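# Place a blue sponge flat on the upper shelf

## Task

Put one blue sponge on the shelf's top level so it lies flat. The shelf must stay where it is, and any other sponges on it must remain flat and not touching each other. At the finish, neither gripper may be in contact with any sponge.

## Robot and tools

Robot: two arms, left_arm and right_arm, each with a parallel two-finger gripper and a wrist camera. Fixed head cameras sit on a stand behind the arms. Camera names: cam_head_left, cam_head_right, cam_left_wrist, cam_right_wrist, each giving 896x504 images.

Frames. The scene frame has its origin at table-top height, halfway between the nominal arm bases. +x points out over the table, +z points up, and left_arm is on the +y side. Image left and right do not match arm names. Measured base positions in the scene frame: left_arm (+0.028, +0.365, +0.044) m, right_arm (+0.028, -0.352, +0.027) m, each with only a tiny yaw. Each arm reports its hand pose, velocities and Hand target in its own base frame. Offsets you send are along that arm's own base axes, and rotations turn about the Hand target position. The gripper's fingers point along its local +z and separate along its local y. end_effector_position is the point between the pads, roughly 1 cm short of the fingertips.

execute_actions(actions, cameras). actions is a list of actions. Each action is a table of at most 15 rows, and each row lasts one control step of 1/30 s. If a table is shorter, its final row repeats until 15 steps are filled. Every row holds 14 numbers in [-1, 1], covering both arms even when one stays still: left dx, dy, dz, rx, ry, rz, opening, then the right arm's seven in the same order. The six pose numbers are an offset, not a pose. They are measured from the Hand target each arm had when that action began. Every row in the action uses that same starting point, not the row before it, so sending the same offset again moves the arm further. Scale: 1.0 equals 0.6 m of travel or 180 degrees. rx, ry, rz form a single rotation vector, and a translation longer than 1.0 may be shortened. opening is absolute: +1 is fully open (0.094 m) and -1 is closed. Images are returned only if actions is empty or cameras names them. Use ["all"] for every camera and [] for none. An unknown camera name makes the call invalid.

move(target, speed, blend, opening_speed, grip_force, blocking, cameras). target is a single 14-number row in the same layout and scale as above, or a list of up to 15 such rows. Every row is an offset from the same starting Hand targets, not from the previous row. The grippers travel in straight lines, all finishing together, for at least 0.5 s and at most 10 s in total. speed is the top path speed in m/s, from 0.002 to 2.9 (default 0.25). Turning is capped at twice that value in rad/s. You can give one number or one per target. blend, in metres, rounds corners between listed targets; 0 means a full stop at each. opening_speed is how fast the commanded opening changes, in units of the -1..+1 scale per second, at least 0.2. Use it to close gently on soft sponges. grip_force is the force limit per finger pad in newtons, 10 to 50. Give one number or one per arm; it stays set until changed. Lower forces close slowly. The result adds a "move:" line with the ending: done, off_target, moving, held, fault, and so on. It also lists active limits: paced means the sent pose was clipped, held means steps were withheld. done means the arm came to rest within 10 mm and 2 degrees of its target. Neither done nor off_target tells you about contact. Moves do not avoid obstacles or the other arm.

wait(seconds): 0 to 10 s, with the arms holding their last commands; a running move continues. stop(): brakes a running move, needing some distance. zoom_image(camera, region): region is [x0, y0, x1, y1] in pixels of that camera's most recent image, at most 504 wide and 504 tall. read_manual(section): licence texts only. finished_scene(scene): scene is an integer 1 to 3. It ends the scene permanently, so the goal must already hold. After ending scene 1, make no further call in that reply.

Results. Each arm reports end_effector_position (m) and end_effector_quat_wxyz in its base frame, plus its Hand target. Offsets in your next command start from that Hand target. grip_measured is the finger opening on the command scale. The last entry of Joint positions is the opening in metres. Joint torques include the arm's own weight, so they are not a clean contact signal. Tool commands lists current gripper commands. Joint velocities may be shown as "within noise". Motor temperatures are listed too. Action calls also give end_effector_position at some steps.

Habits. Each control step limits the commanded orientation to 40 degrees from the measured one. Joint friction and play can leave a gripper a few cm off its commanded pose. Sending all-zero pose numbers asks for the Hand target again. If the gripper still stops short, send the remaining gap as a new offset. A 0 in an opening slot is a real command (half open), so repeat the current opening for any gripper you want unchanged. To let go, command an opening well above grip_measured. After pushing into something, send a target back past the gripper so the push stops.

Avoid these: anything ending up off the table; knocking or shoving the shelf; fast moves into contact, since faster moves and targets deeper past the contact both press harder; collisions between the two arms or grippers, or one gripper closing on the other; routing a path close to an arm's own base; and keeping arms stretched or straining, which heats motors. At 75 °C a MOTOR HOT warning appears, at 90 °C the arm folds up and idles, and at 100 °C it goes limp. Release the sponge only after it has stopped moving, then pull clear so nothing touches it.

Each tool is called after "Call:" as name([rows], argument=value, ...), one row to a line, values as JSON.

## Session

Call:
execute_actions(actions=[])

Scene clock: 0.00 s.
left_arm: end_effector_position=(+0.4057, +0.0233, +0.1009) grip_measured=+1.000 end_effector_quat_wxyz=(+0.592, -0.061, +0.803, -0.007) | right_arm: end_effector_position=(+0.4054, -0.0345, +0.1184) grip_measured=+1.000 end_effector_quat_wxyz=(+0.612, +0.054, +0.785, -0.084)
Joint positions: left_arm=[0.048 1.581 0.38 0.898 -0.015 -0.093 0.094] | right_arm=[0 1.563 0.378 0.94 0.199 -0.019 0.094]
Joint velocities: within noise
Joint torques (N m): no reading
Motor temperatures (°C): left_arm=[26 27 29 25 24 27 28] | right_arm=[28 29 27 27 27 28 28]
Heat: left arm: 29 °C; right arm: 29 °C.
Hand target: left_arm +0.4108, +0.0244, +0.1161; +0.610, -0.060, +0.791, -0.004 | right_arm +0.4098, -0.0359, +0.1341; +0.629, +0.060, +0.770, -0.083
Tool commands: left_gripper/opening=+1.0 right_gripper/opening=+1.0

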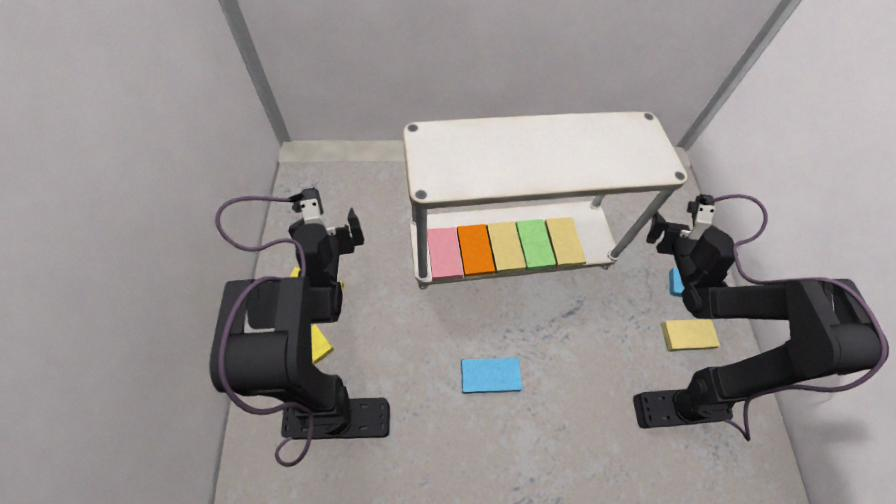

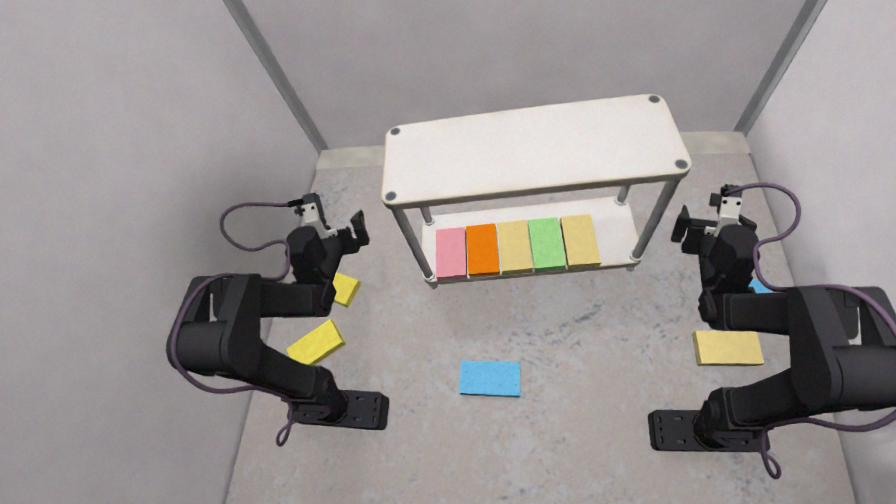

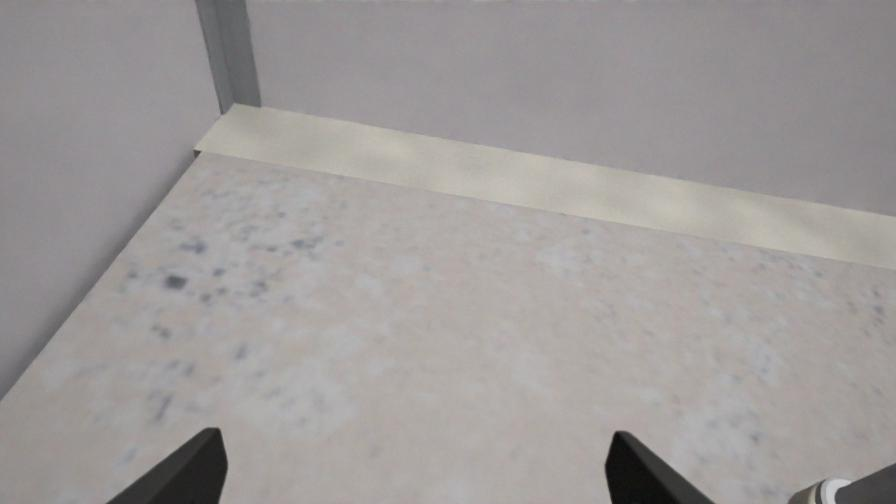

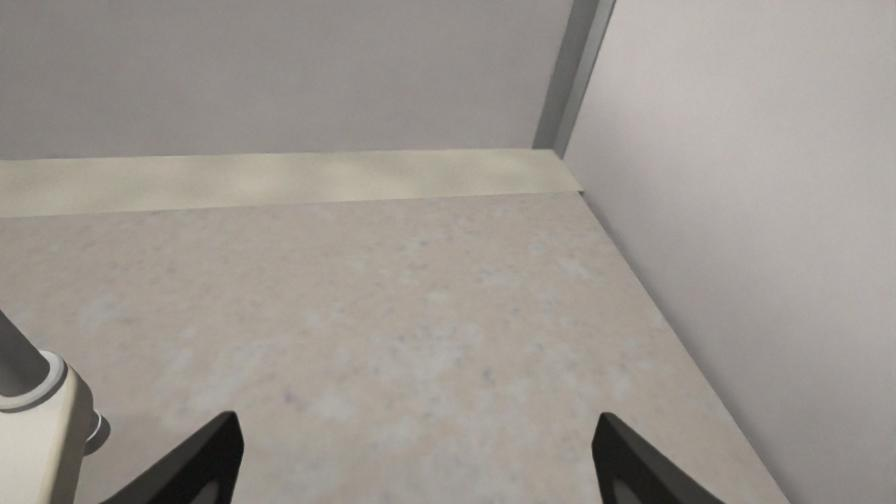

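Call:
move([
  [-0.318,-0.173,0.173,0.063,0.048,-0.26,1,0,0,0,0,0,0,1],
  [-0.56,-0.457,0.04,0.1265,0.097,-0.5255,1,0,0,0,0,0,0,1],
], blend=[0.05,0], cameras=["all"])

Scene clock: 7.40 s.
left_arm: end_effector_position=(+0.0710, -0.2437, +0.1362) grip_measured=+1.000 end_effector_quat_wxyz=(+0.278, +0.647, +0.647, -0.294) | right_arm: end_effector_position=(+0.4054, -0.0345, +0.1184) grip_measured=+1.000 end_effector_quat_wxyz=(+0.612, +0.054, +0.785, -0.084)
Joint positions: left_arm=[-0.982 0.79 0.564 -0.613 0.442 0.417 0.094] | right_arm=[0 1.563 0.378 0.94 0.199 -0.019 0.094]
Joint torques (N m): left_arm=[-0.36 0.16 4.66 1.83 0.12 -0.08] | right_arm=[-0.1 -5.96 5.05 2.25 -0.01 0]
Heat: left arm: 30 °C; right arm: 30 °C.
Hand target: left_arm +0.0748, -0.2498, +0.1401; +0.298, +0.642, +0.640, -0.299 | right_arm +0.4098, -0.0359, +0.1341; +0.629, +0.060, +0.770, -0.083
Off the commanded pose: left_arm 0.008 m, 3 deg | right_arm 0.016 m, 3 deg.
move: off_target (left_arm, right_arm)

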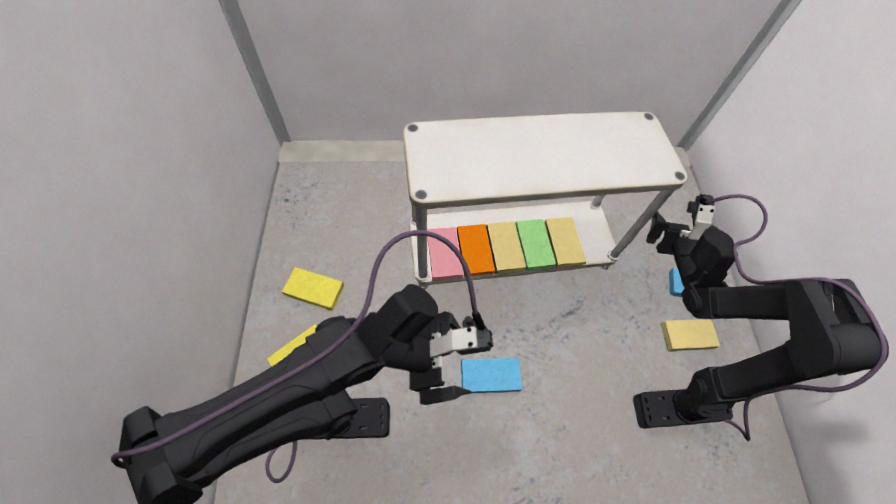

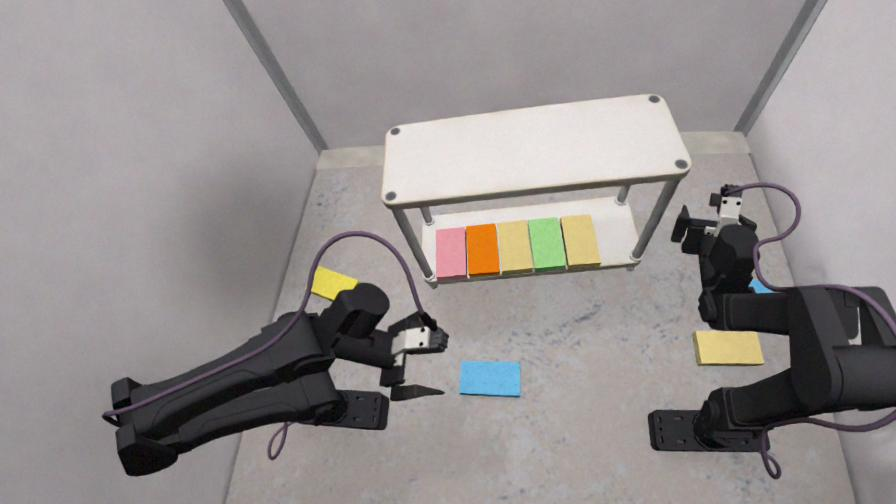

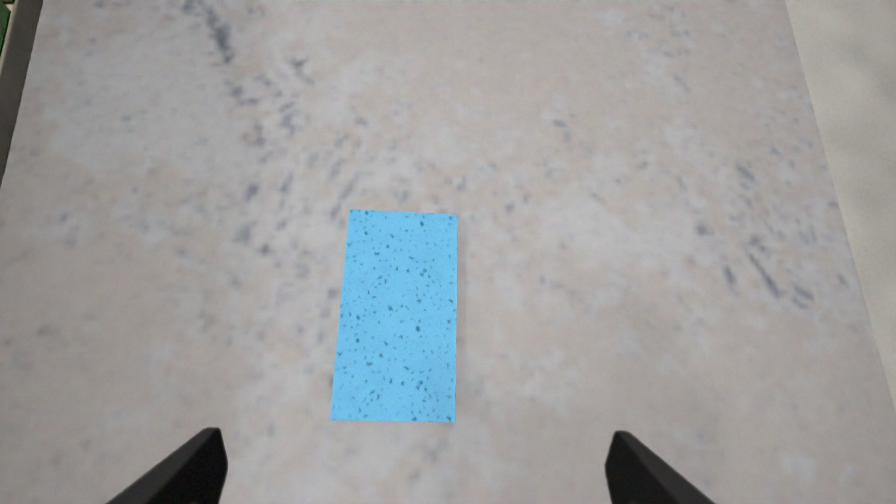

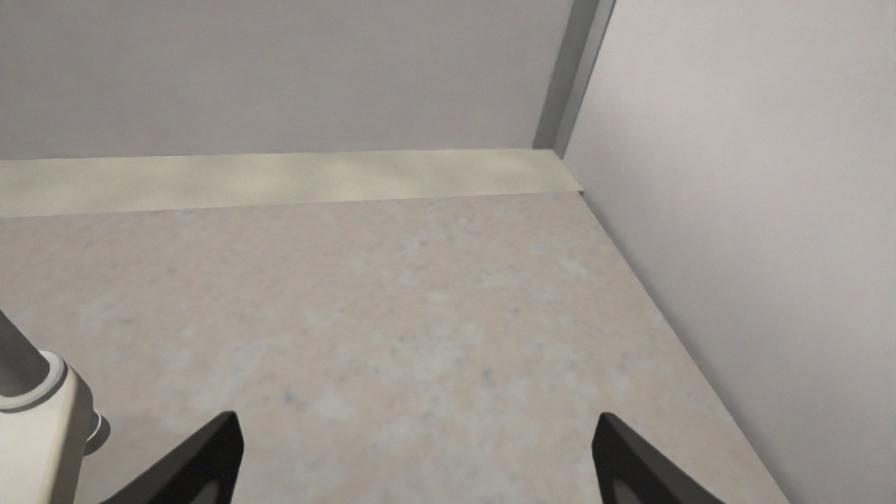

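Call:
move(target=[0.016,-0.06,-0.115,0,0,0,1,0,0,0,0,0,0,1], cameras=["all"])

Scene clock: 10.37 s.
left_arm: end_effector_position=(+0.0854, -0.2804, +0.0683) grip_measured=+1.000 end_effector_quat_wxyz=(+0.282, +0.641, +0.651, -0.293) | right_arm: end_effector_position=(+0.4054, -0.0345, +0.1184) grip_measured=+1.000 end_effector_quat_wxyz=(+0.612, +0.054, +0.785, -0.084)
Joint positions: left_arm=[-1.041 1.081 0.383 -0.113 0.393 0.355 0.094] | right_arm=[0 1.563 0.378 0.94 0.199 -0.019 0.094]
Joint torques (N m): left_arm=[-0.58 -1.11 4.14 1.87 0.09 -0.08] | right_arm=[-0.12 -5.96 5.05 2.25 -0.01 0]
Heat: left arm: 30 °C; right arm: 31 °C.
Hand target: left_arm +0.0844, -0.2858, +0.0711; +0.298, +0.642, +0.640, -0.299 | right_arm +0.4098, -0.0359, +0.1341; +0.629, +0.060, +0.770, -0.083
Off the commanded pose: left_arm 0.006 m, 2 deg | right_arm 0.016 m, 3 deg.
move: off_target (right_arm)

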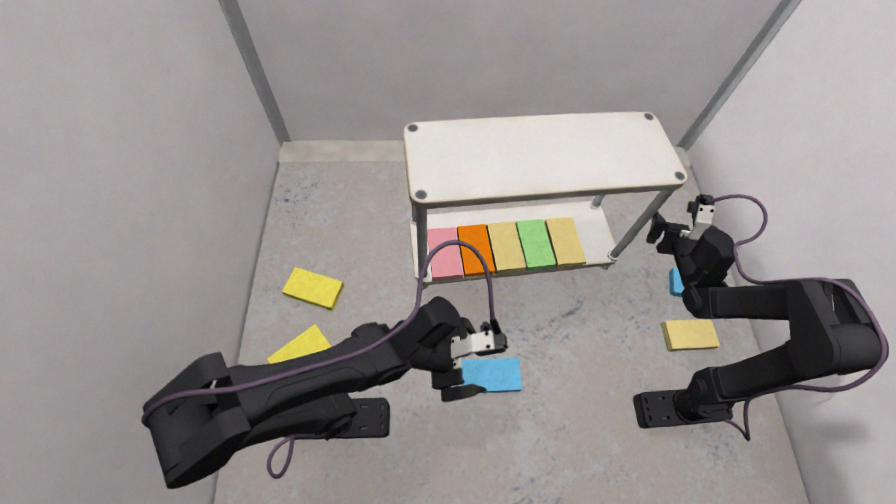

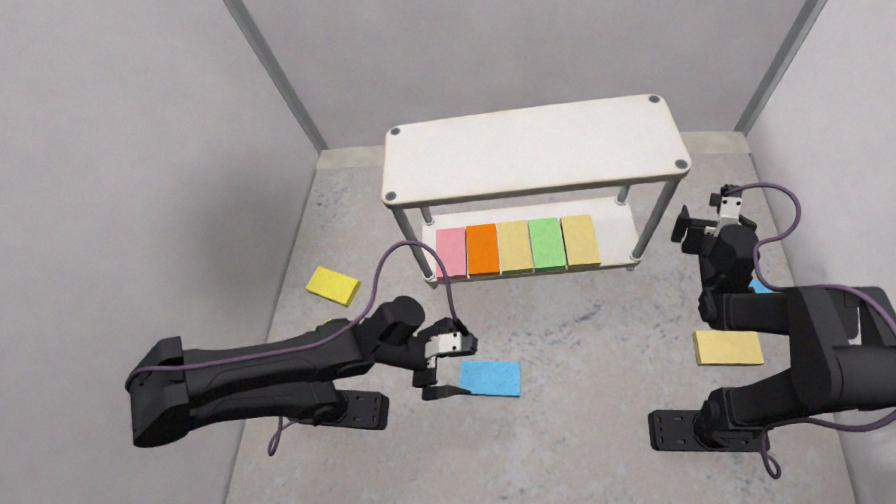

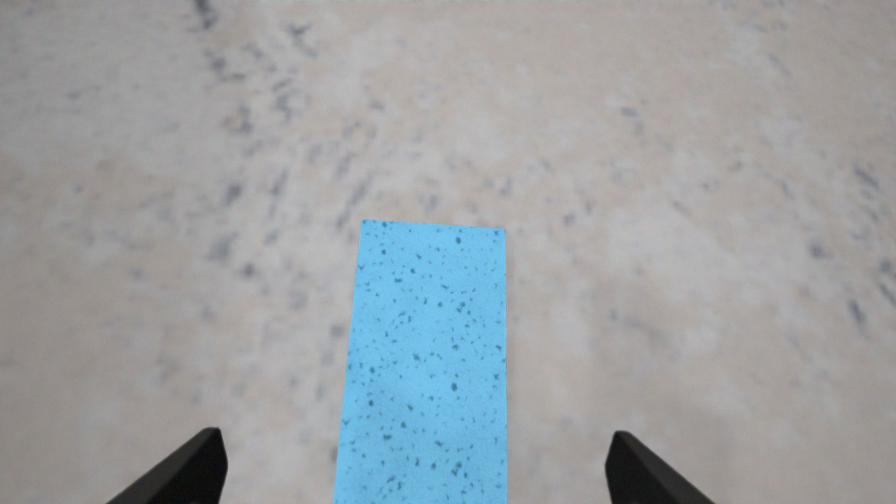

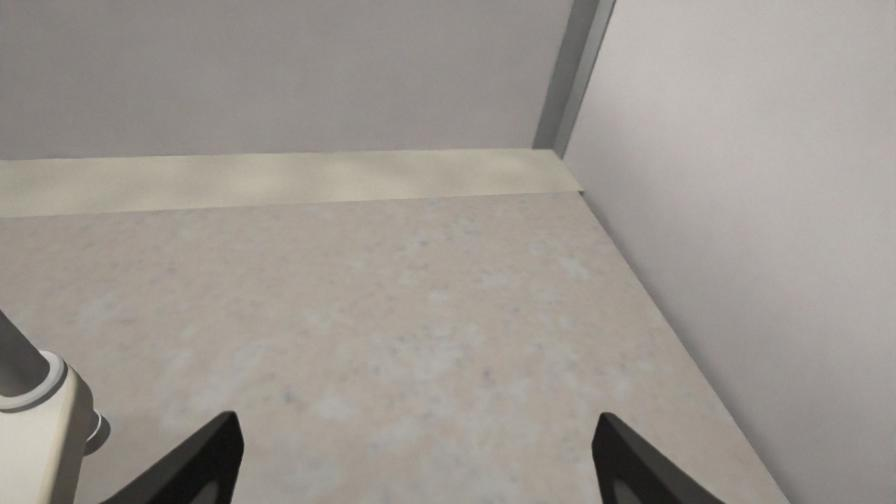

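Call:
move(target=[0.0,-0.067,-0.153,0,0,0,1,0,0,0,0,0,0,1], speed=0.15, cameras=["cam_head_left","cam_left_wrist"])

Scene clock: 12.70 s.
left_arm: end_effector_position=(+0.0861, -0.3199, -0.0269) grip_measured=+1.000 end_effector_quat_wxyz=(+0.281, +0.645, +0.649, -0.289) | right_arm: end_effector_position=(+0.4054, -0.0345, +0.1184) grip_measured=+1.000 end_effector_quat_wxyz=(+0.612, +0.054, +0.785, -0.084)
Joint positions: left_arm=[-1.137 1.736 0.304 0.64 0.323 0.292 0.094] | right_arm=[0 1.563 0.378 0.94 0.199 -0.019 0.094]
Joint torques (N m): left_arm=[-0.5 -3.36 1.99 1.93 0.05 -0.09] | right_arm=[-0.1 -5.96 5.05 2.25 -0.01 0]
Heat: left arm: 30 °C; right arm: 31 °C.
Hand target: left_arm +0.0844, -0.3260, -0.0207; +0.298, +0.642, +0.640, -0.299 | right_arm +0.4098, -0.0359, +0.1341; +0.629, +0.060, +0.770, -0.083
Off the commanded pose: left_arm 0.009 m, 3 deg | right_arm 0.016 m, 3 deg.
move: off_target (left_arm, right_arm)
Images, in order (width x height): cam_head_left 896x504, cam_left_wrist 896x504.

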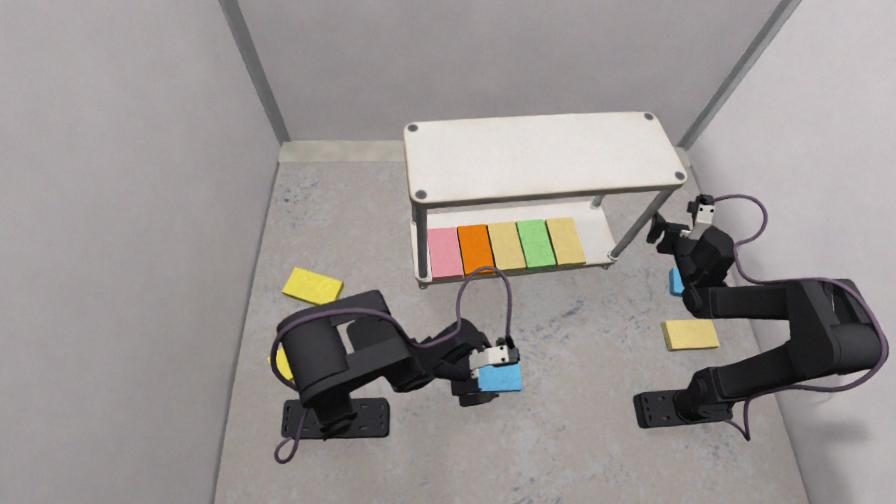

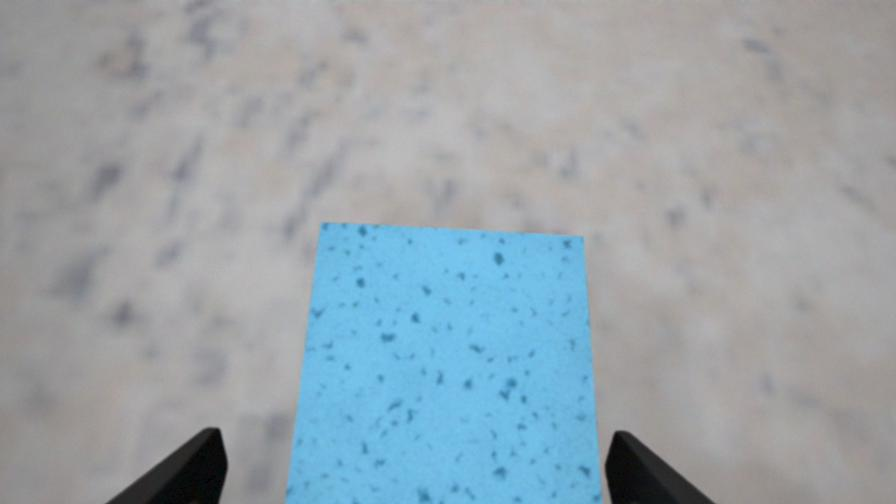

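Call:
move([
  [-0.01,0,0,0,0,0,1,0,0,0,0,0,0,1],
  [-0.01,0,0,0,0,0,0.2,0,0,0,0,0,0,1],
], opening_speed=0.8, cameras=["cam_left_wrist"])

Call:
move(target=[0.0,0,0.2,0,0,0,0.2,0,0,0,0,0,0,1], speed=0.15, cameras=["cam_head_left","cam_left_wrist"])

Scene clock: 15.47 s.
left_arm: end_effector_position=(+0.0799, -0.3196, -0.0282) grip_measured=+0.354 end_effector_quat_wxyz=(+0.279, +0.643, +0.652, -0.289) | right_arm: end_effector_position=(+0.4054, -0.0345, +0.1184) grip_measured=+1.000 end_effector_quat_wxyz=(+0.612, +0.054, +0.785, -0.084)
Joint positions: left_arm=[-1.165 1.736 0.294 0.654 0.303 0.266 0.064] | right_arm=[0 1.563 0.378 0.94 0.199 -0.019 0.094]
Joint torques (N m): left_arm=[-0.47 -3.73 1.98 1.93 0.05 -0.1] | right_arm=[-0.1 -5.96 5.04 2.25 -0.01 0]
Motor temperatures (°C): left_arm=[26 27 30 28 24 27 28] | right_arm=[28 30 27 32 27 28 28]
Heat: left arm: 30 °C; right arm: 32 °C.
Hand target: left_arm +0.0784, -0.3260, -0.0207; +0.298, +0.642, +0.640, -0.299 | right_arm +0.4098, -0.0359, +0.1341; +0.629, +0.060, +0.770, -0.083
Off the commanded pose: left_arm 0.010 m, 3 deg | right_arm 0.016 m, 3 deg.
move: off_target (left_arm, right_arm); target 2's new opening was sent with left_arm's hand 0.010 m and 3 deg from that target
Images, in order (width x height): cam_left_wrist 896x504.

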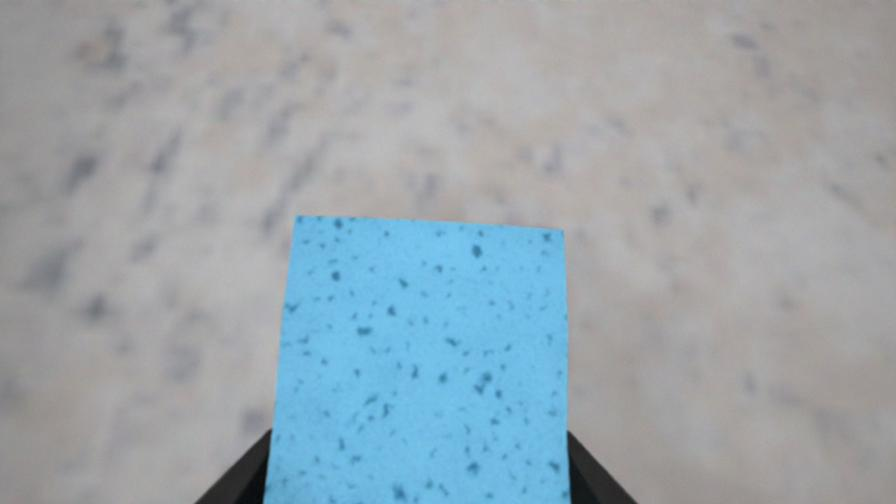

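Scene clock: 17.47 s.
left_arm: end_effector_position=(+0.0784, -0.3161, +0.0795) grip_measured=+0.353 end_effector_quat_wxyz=(+0.287, +0.641, +0.649, -0.293) | right_arm: end_effector_position=(+0.4054, -0.0345, +0.1184) grip_measured=+1.000 end_effector_quat_wxyz=(+0.612, +0.054, +0.785, -0.084)
Joint positions: left_arm=[-1.165 1.196 0.478 -0.051 0.303 0.265 0.064] | right_arm=[0 1.563 0.378 0.94 0.199 -0.019 0.094]
Joint torques (N m): left_arm=[-0.53 -2.7 9.43 1.1 0.04 0] | right_arm=[-0.09 -5.96 5.05 2.25 -0.01 0]
Heat: left arm: 30 °C; right arm: 32 °C.
Hand target: left_arm +0.0784, -0.3260, +0.0993; +0.298, +0.642, +0.640, -0.299 | right_arm +0.4098, -0.0359, +0.1341; +0.629, +0.060, +0.770, -0.083
Off the commanded pose: left_arm 0.022 m, 2 deg | right_arm 0.016 m, 3 deg.
move: off_target (left_arm, right_arm)
Images, in order (width x height): cam_head_left 896x504, cam_left_wrist 896x504.

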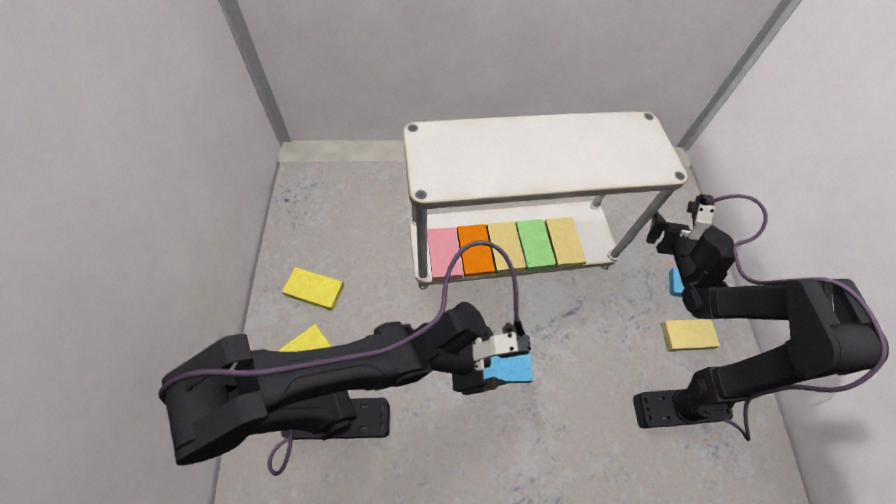

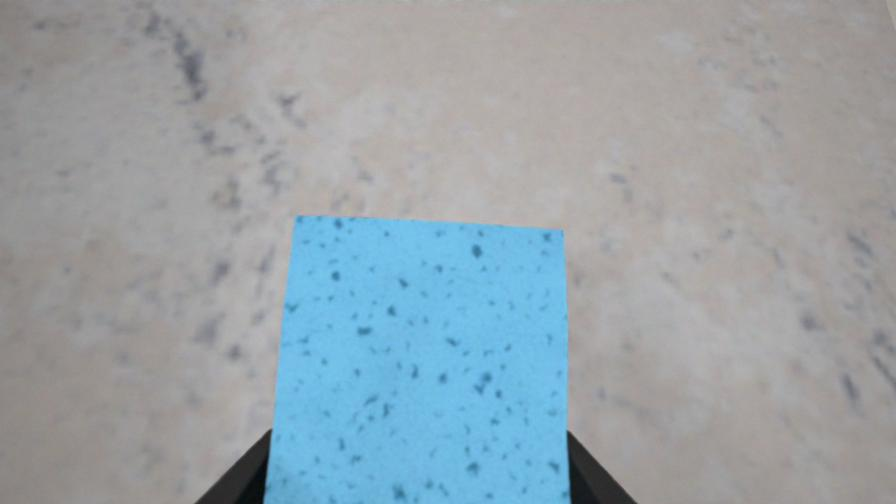

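Call:
move([
  [0.05,0.12,0.35,0,0,0.08,0.2,0,0,0,0,0,0,1],
  [0.26,0.21,0.5,0,0,0.222,0.2,0,0,0,0,0,0,1],
], blend=[0.06,0], speed=0.22, cameras=["cam_head_left","cam_head_right","cam_left_wrist"])

Scene clock: 20.97 s.
left_arm: end_effector_position=(+0.2404, -0.2038, +0.3888) grip_measured=+0.353 end_effector_quat_wxyz=(+0.378, +0.385, +0.823, -0.179) | right_arm: end_effector_position=(+0.4054, -0.0345, +0.1184) grip_measured=+1.000 end_effector_quat_wxyz=(+0.612, +0.054, +0.785, -0.084)
Joint positions: left_arm=[-0.576 1.311 1.861 -1.282 0.229 0.196 0.064] | right_arm=[0 1.563 0.378 0.94 0.199 -0.019 0.094]
Joint torques (N m): left_arm=[0.43 -1.77 7.79 1.15 0.02 -0.07] | right_arm=[-0.09 -5.96 5.05 2.26 -0.01 0.01]
Heat: left arm: 31 °C; right arm: 33 °C.
Hand target: left_arm +0.2344, -0.2000, +0.3993; +0.382, +0.384, +0.821, -0.179 | right_arm +0.4098, -0.0359, +0.1341; +0.629, +0.060, +0.770, -0.083
Off the commanded pose: left_arm 0.013 m, 1 deg | right_arm 0.016 m, 3 deg.
move: off_target (left_arm, right_arm)
Images, in order (width x height): cam_head_left 896x504, cam_head_right 896x504, cam_left_wrist 896x504.

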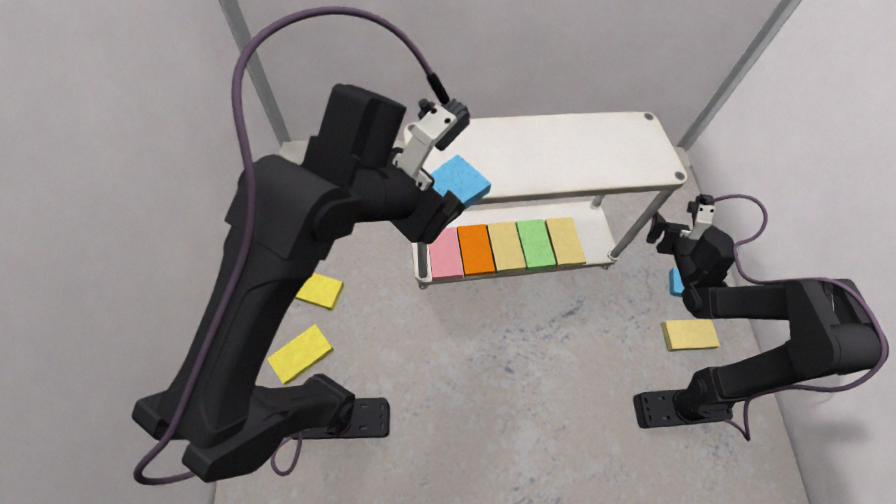

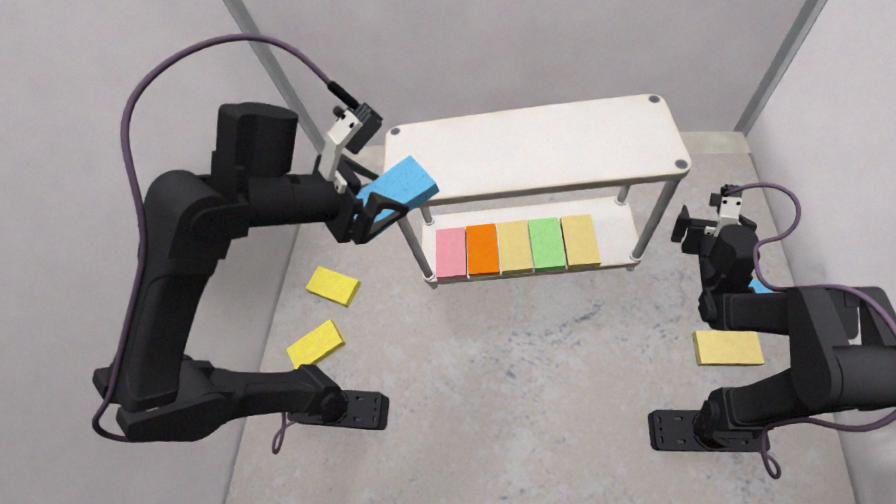

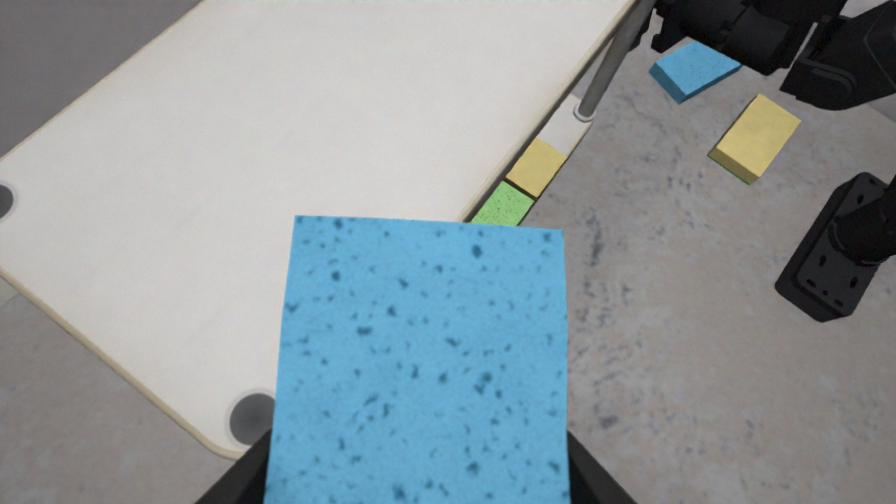

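Call:
move(target=[0.239,-0.11,-0.02,0,0,0,0.2,0,0,0,0,0,0,1], speed=0.15, cameras=["cam_head_left","cam_head_right","cam_left_wrist"])

Scene clock: 23.57 s.
left_arm: end_effector_position=(+0.3779, -0.2677, +0.3716) grip_measured=+0.353 end_effector_quat_wxyz=(+0.366, +0.381, +0.832, -0.171) | right_arm: end_effector_position=(+0.4054, -0.0345, +0.1184) grip_measured=+1.000 end_effector_quat_wxyz=(+0.612, +0.054, +0.785, -0.084)
Joint positions: left_arm=[-0.521 1.882 2.392 -1.28 0.254 0.231 0.064] | right_arm=[0 1.563 0.378 0.94 0.199 -0.019 0.094]
Joint torques (N m): left_arm=[0.46 -6.32 7.94 1.36 0.31 0.06] | right_arm=[-0.09 -5.96 5.05 2.25 -0.01 0]
Heat: left arm: 31 °C; right arm: 33 °C.
Hand target: left_arm +0.3778, -0.2660, +0.3873; +0.382, +0.384, +0.821, -0.179 | right_arm +0.4098, -0.0359, +0.1341; +0.629, +0.060, +0.770, -0.083
Off the commanded pose: left_arm 0.016 m, 2 deg | right_arm 0.016 m, 3 deg.
move: off_target (left_arm, right_arm)
Images, in order (width x height): cam_head_left 896x504, cam_head_right 896x504, cam_left_wrist 896x504.

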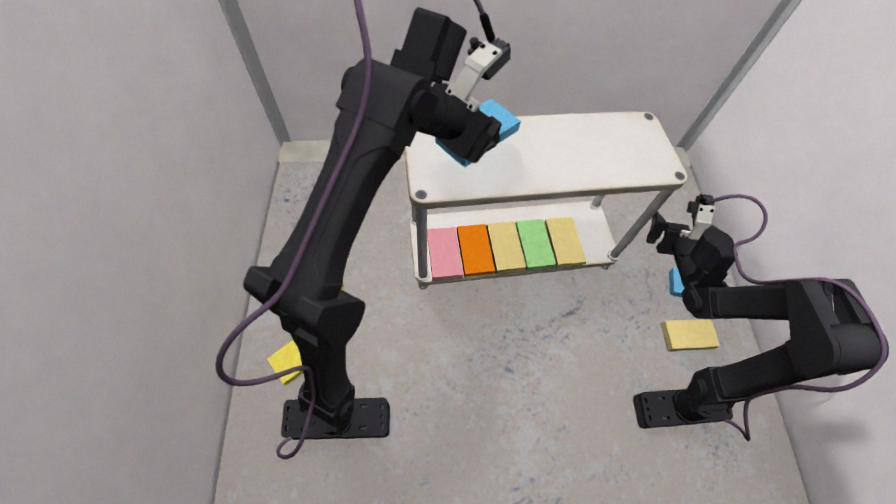

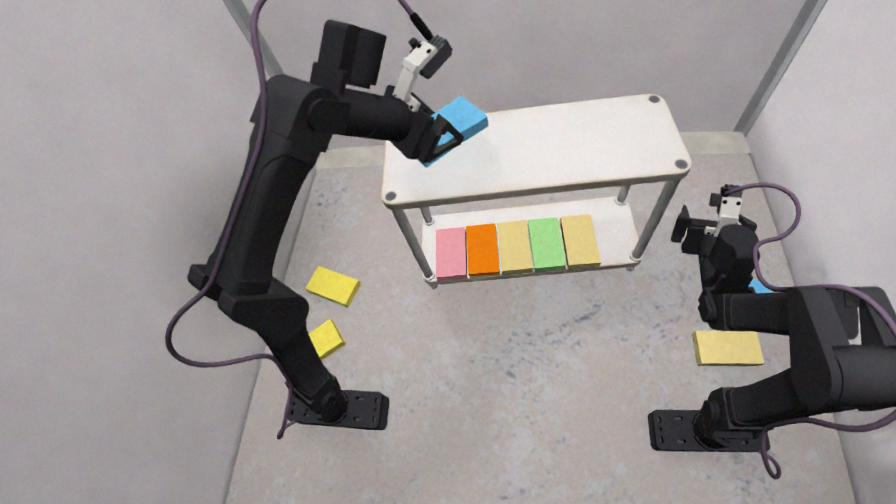

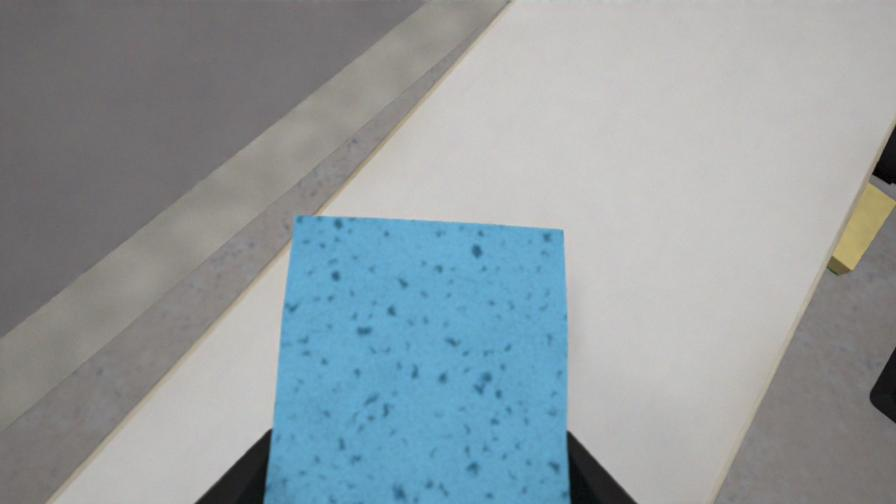

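Call:
move(target=[-0.013,0,-0.055,0,0,0,0.2,0,0,0,0,0,0,1], speed=0.08, cameras=["cam_head_left","cam_head_right","cam_left_wrist"])

Scene clock: 25.13 s.
left_arm: end_effector_position=(+0.3712, -0.2634, +0.3310) grip_measured=+0.353 end_effector_quat_wxyz=(+0.344, +0.386, +0.840, -0.168) | right_arm: end_effector_position=(+0.4054, -0.0345, +0.1184) grip_measured=+1.000 end_effector_quat_wxyz=(+0.612, +0.054, +0.785, -0.084)
Joint positions: left_arm=[-0.519 1.767 2.079 -1.133 0.255 0.242 0.064] | right_arm=[0 1.563 0.378 0.94 0.199 -0.019 0.094]
Joint torques (N m): left_arm=[-0.36 -9.18 3.86 1.9 0.2 -0.02] | right_arm=[-0.1 -5.96 5.05 2.25 -0.01 0]
Heat: left arm: 31 °C; right arm: 34 °C.
Hand target: left_arm +0.3700, -0.2660, +0.3543; +0.382, +0.384, +0.821, -0.179 | right_arm +0.4098, -0.0359, +0.1341; +0.629, +0.060, +0.770, -0.083
Off the commanded pose: left_arm 0.023 m, 5 deg | right_arm 0.016 m, 3 deg.
move: off_target (left_arm, right_arm)
Images, in order (width x height): cam_head_left 896x504, cam_head_right 896x504, cam_left_wrist 896x504.

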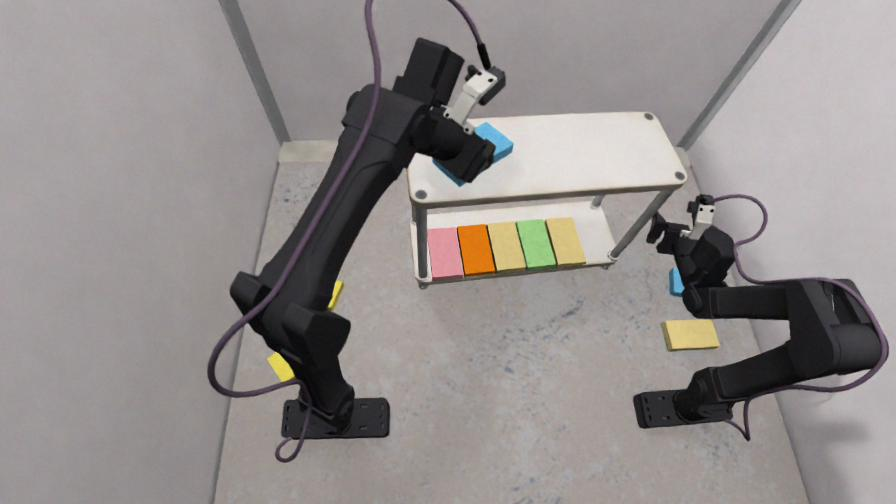

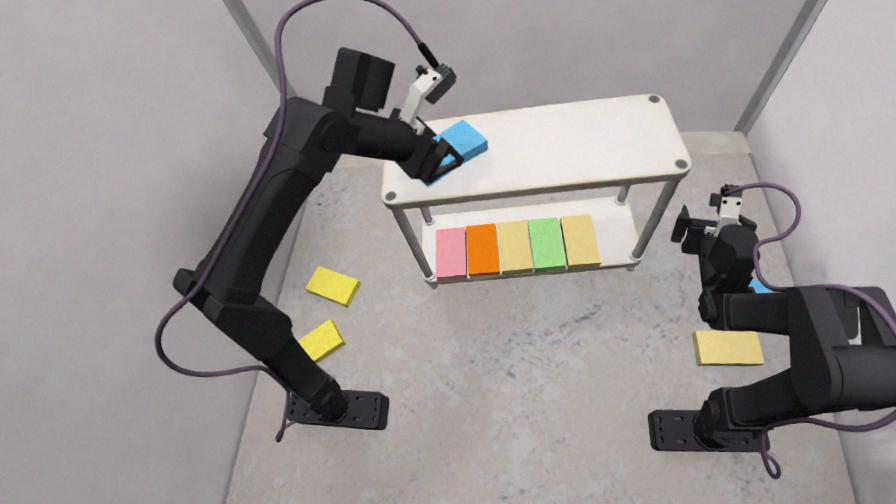

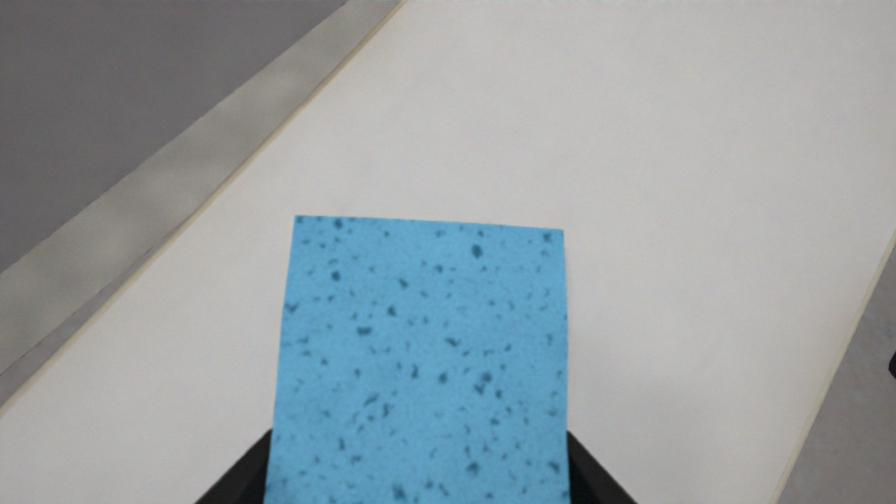

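Call:
zoom_image(camera="cam_head_right", region=[370, 80, 530, 210])

Call:
zoom_image(camera="cam_head_left", region=[400, 90, 560, 210])

Scaled by 3.150 from the camera's 896x504 image, which has a finer 1280x720 frame.

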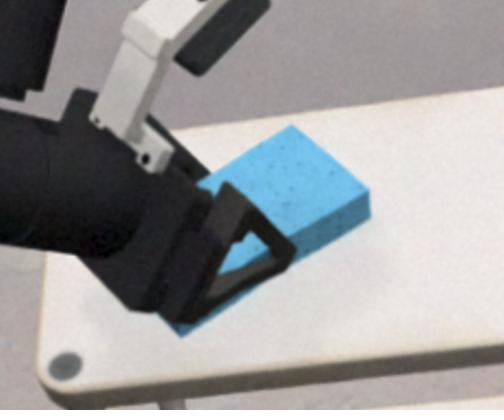

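Scaled by 3.150 from the camera's 896x504 image, which has a finer 1280x720 frame.

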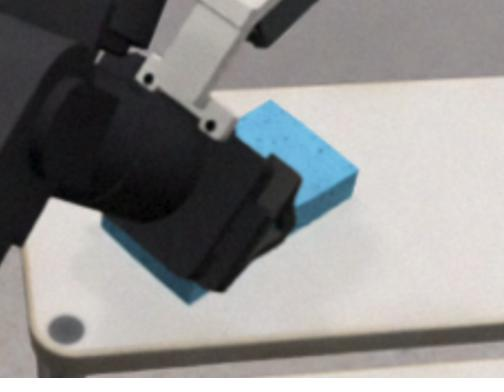

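Call:
move(target=[0.0,0,-0.018,-0.013,-0.011,0,0.2,0,0,0,0,0,0,1], speed=0.05, cameras=["cam_head_right","cam_left_wrist"])

Call:
zoom_image(camera="cam_head_right", region=[370, 80, 530, 210])

Scene clock: 28.40 s.
left_arm: end_effector_position=(+0.3719, -0.2658, +0.3300) grip_measured=+0.353 end_effector_quat_wxyz=(+0.381, +0.379, +0.824, -0.180) | right_arm: end_effector_position=(+0.4054, -0.0345, +0.1184) grip_measured=+1.000 end_effector_quat_wxyz=(+0.612, +0.054, +0.785, -0.084)
Joint positions: left_arm=[-0.518 1.675 1.895 -0.953 0.269 0.225 0.064] | right_arm=[0 1.563 0.378 0.94 0.199 -0.019 0.094]
Joint torques (N m): left_arm=[0.03 -7.87 3.73 1.85 0.26 -0.06] | right_arm=[-0.1 -5.96 5.05 2.25 -0.01 0]
Heat: left arm: 31 °C; right arm: 34 °C.
Hand target: left_arm +0.3700, -0.2660, +0.3435; +0.404, +0.380, +0.810, -0.189 | right_arm +0.4098, -0.0359, +0.1341; +0.629, +0.060, +0.770, -0.083
Off the commanded pose: left_arm 0.014 m, 3 deg | right_arm 0.016 m, 3 deg.
move: off_target (left_arm, right_arm)
Images, in order (width x height): cam_head_right 896x504, cam_left_wrist 896x504.

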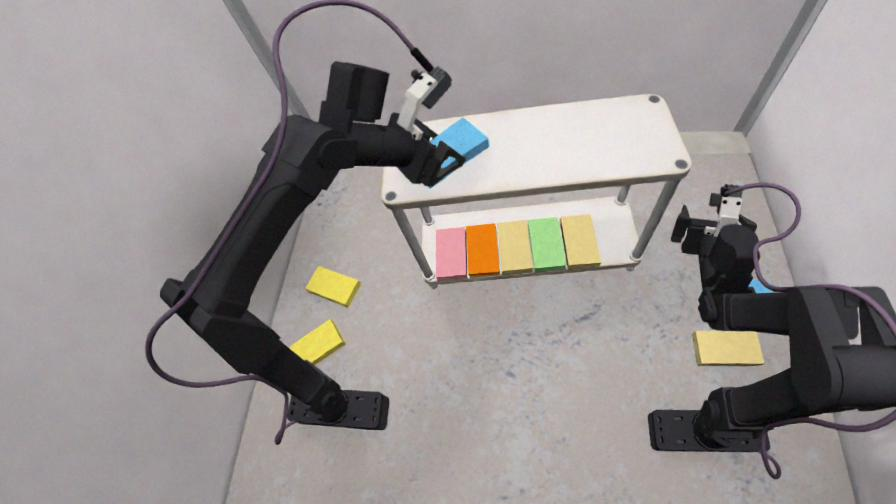

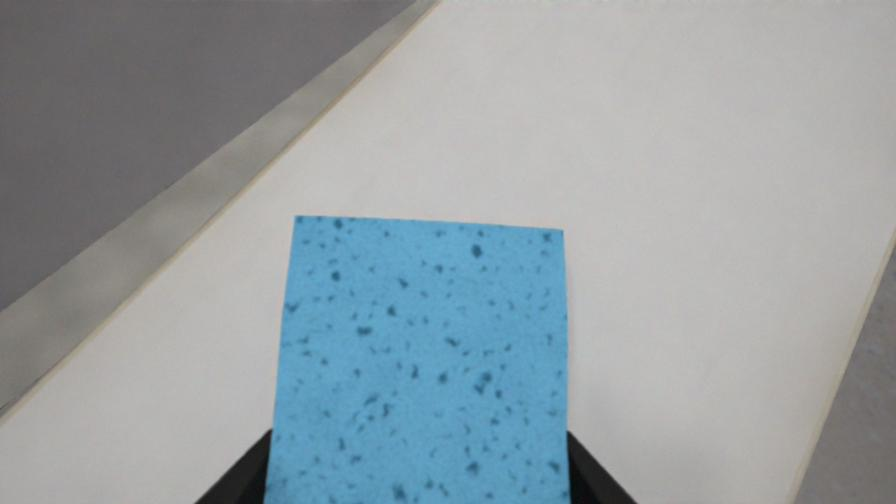

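Scaled by 3.150 from the camera's 896x504 image, which has a finer 1280x720 frame.

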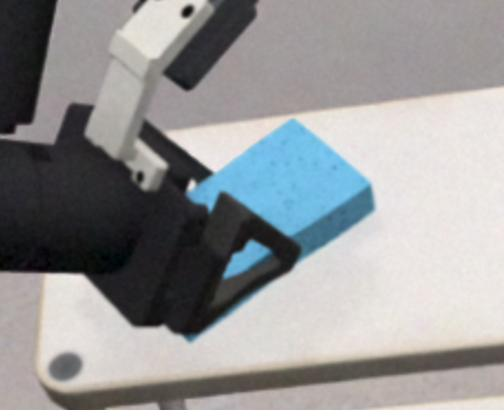

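Call:
move(target=[0.0,0,-0.02,0.006,0.005,0,0.2,0,0,0,0,0,0,1], speed=0.05, cameras=["cam_head_right","cam_left_wrist"])

Call:
zoom_image(camera="cam_head_right", region=[370, 80, 530, 210])

Scene clock: 29.80 s.
left_arm: end_effector_position=(+0.3728, -0.2662, +0.3296) grip_measured=+0.353 end_effector_quat_wxyz=(+0.388, +0.379, +0.821, -0.181) | right_arm: end_effector_position=(+0.4054, -0.0345, +0.1184) grip_measured=+1.000 end_effector_quat_wxyz=(+0.612, +0.054, +0.785, -0.084)
Joint positions: left_arm=[-0.518 1.662 1.868 -0.923 0.269 0.225 0.064] | right_arm=[0 1.563 0.378 0.94 0.199 -0.019 0.094]
Joint torques (N m): left_arm=[-0.14 -7.02 3.3 1.66 0.16 -0.03] | right_arm=[-0.09 -5.94 5.05 2.25 -0.01 0]
Heat: left arm: 31 °C; right arm: 34 °C.
Hand target: left_arm +0.3700, -0.2660, +0.3315; +0.394, +0.382, +0.815, -0.185 | right_arm +0.4098, -0.0359, +0.1341; +0.629, +0.060, +0.770, -0.083
Off the commanded pose: left_arm 0.003 m, 1 deg | right_arm 0.016 m, 3 deg.
move: off_target (right_arm)
Images, in order (width x height): cam_head_right 896x504, cam_left_wrist 896x504.

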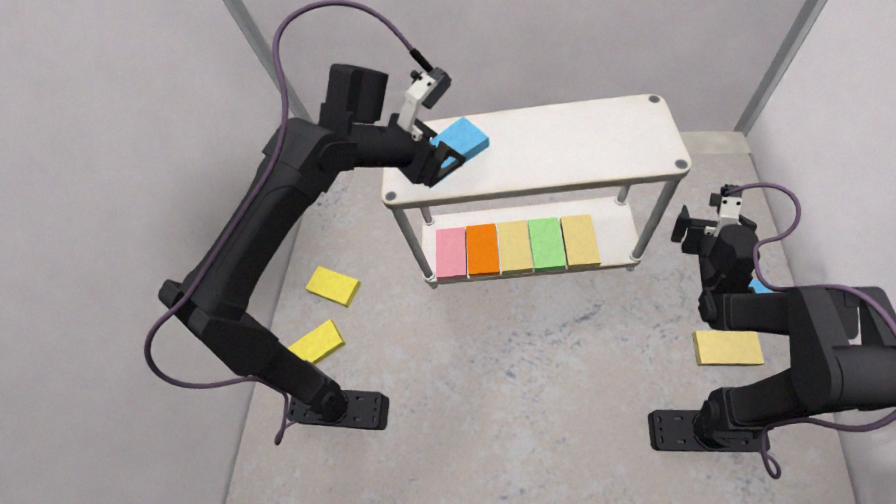

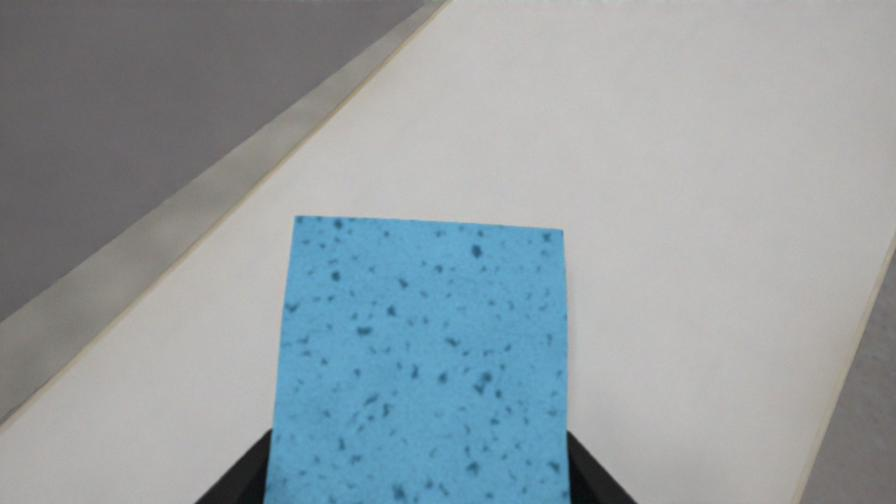

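Scaled by 3.150 from the camera's 896x504 image, which has a finer 1280x720 frame.

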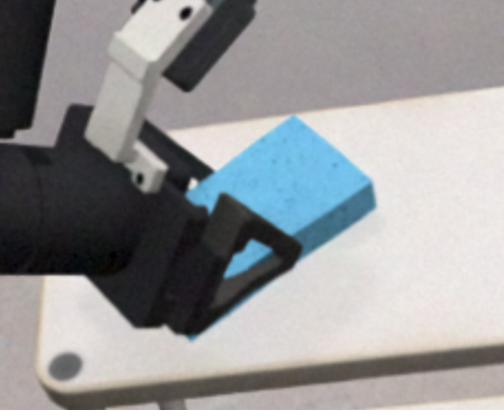

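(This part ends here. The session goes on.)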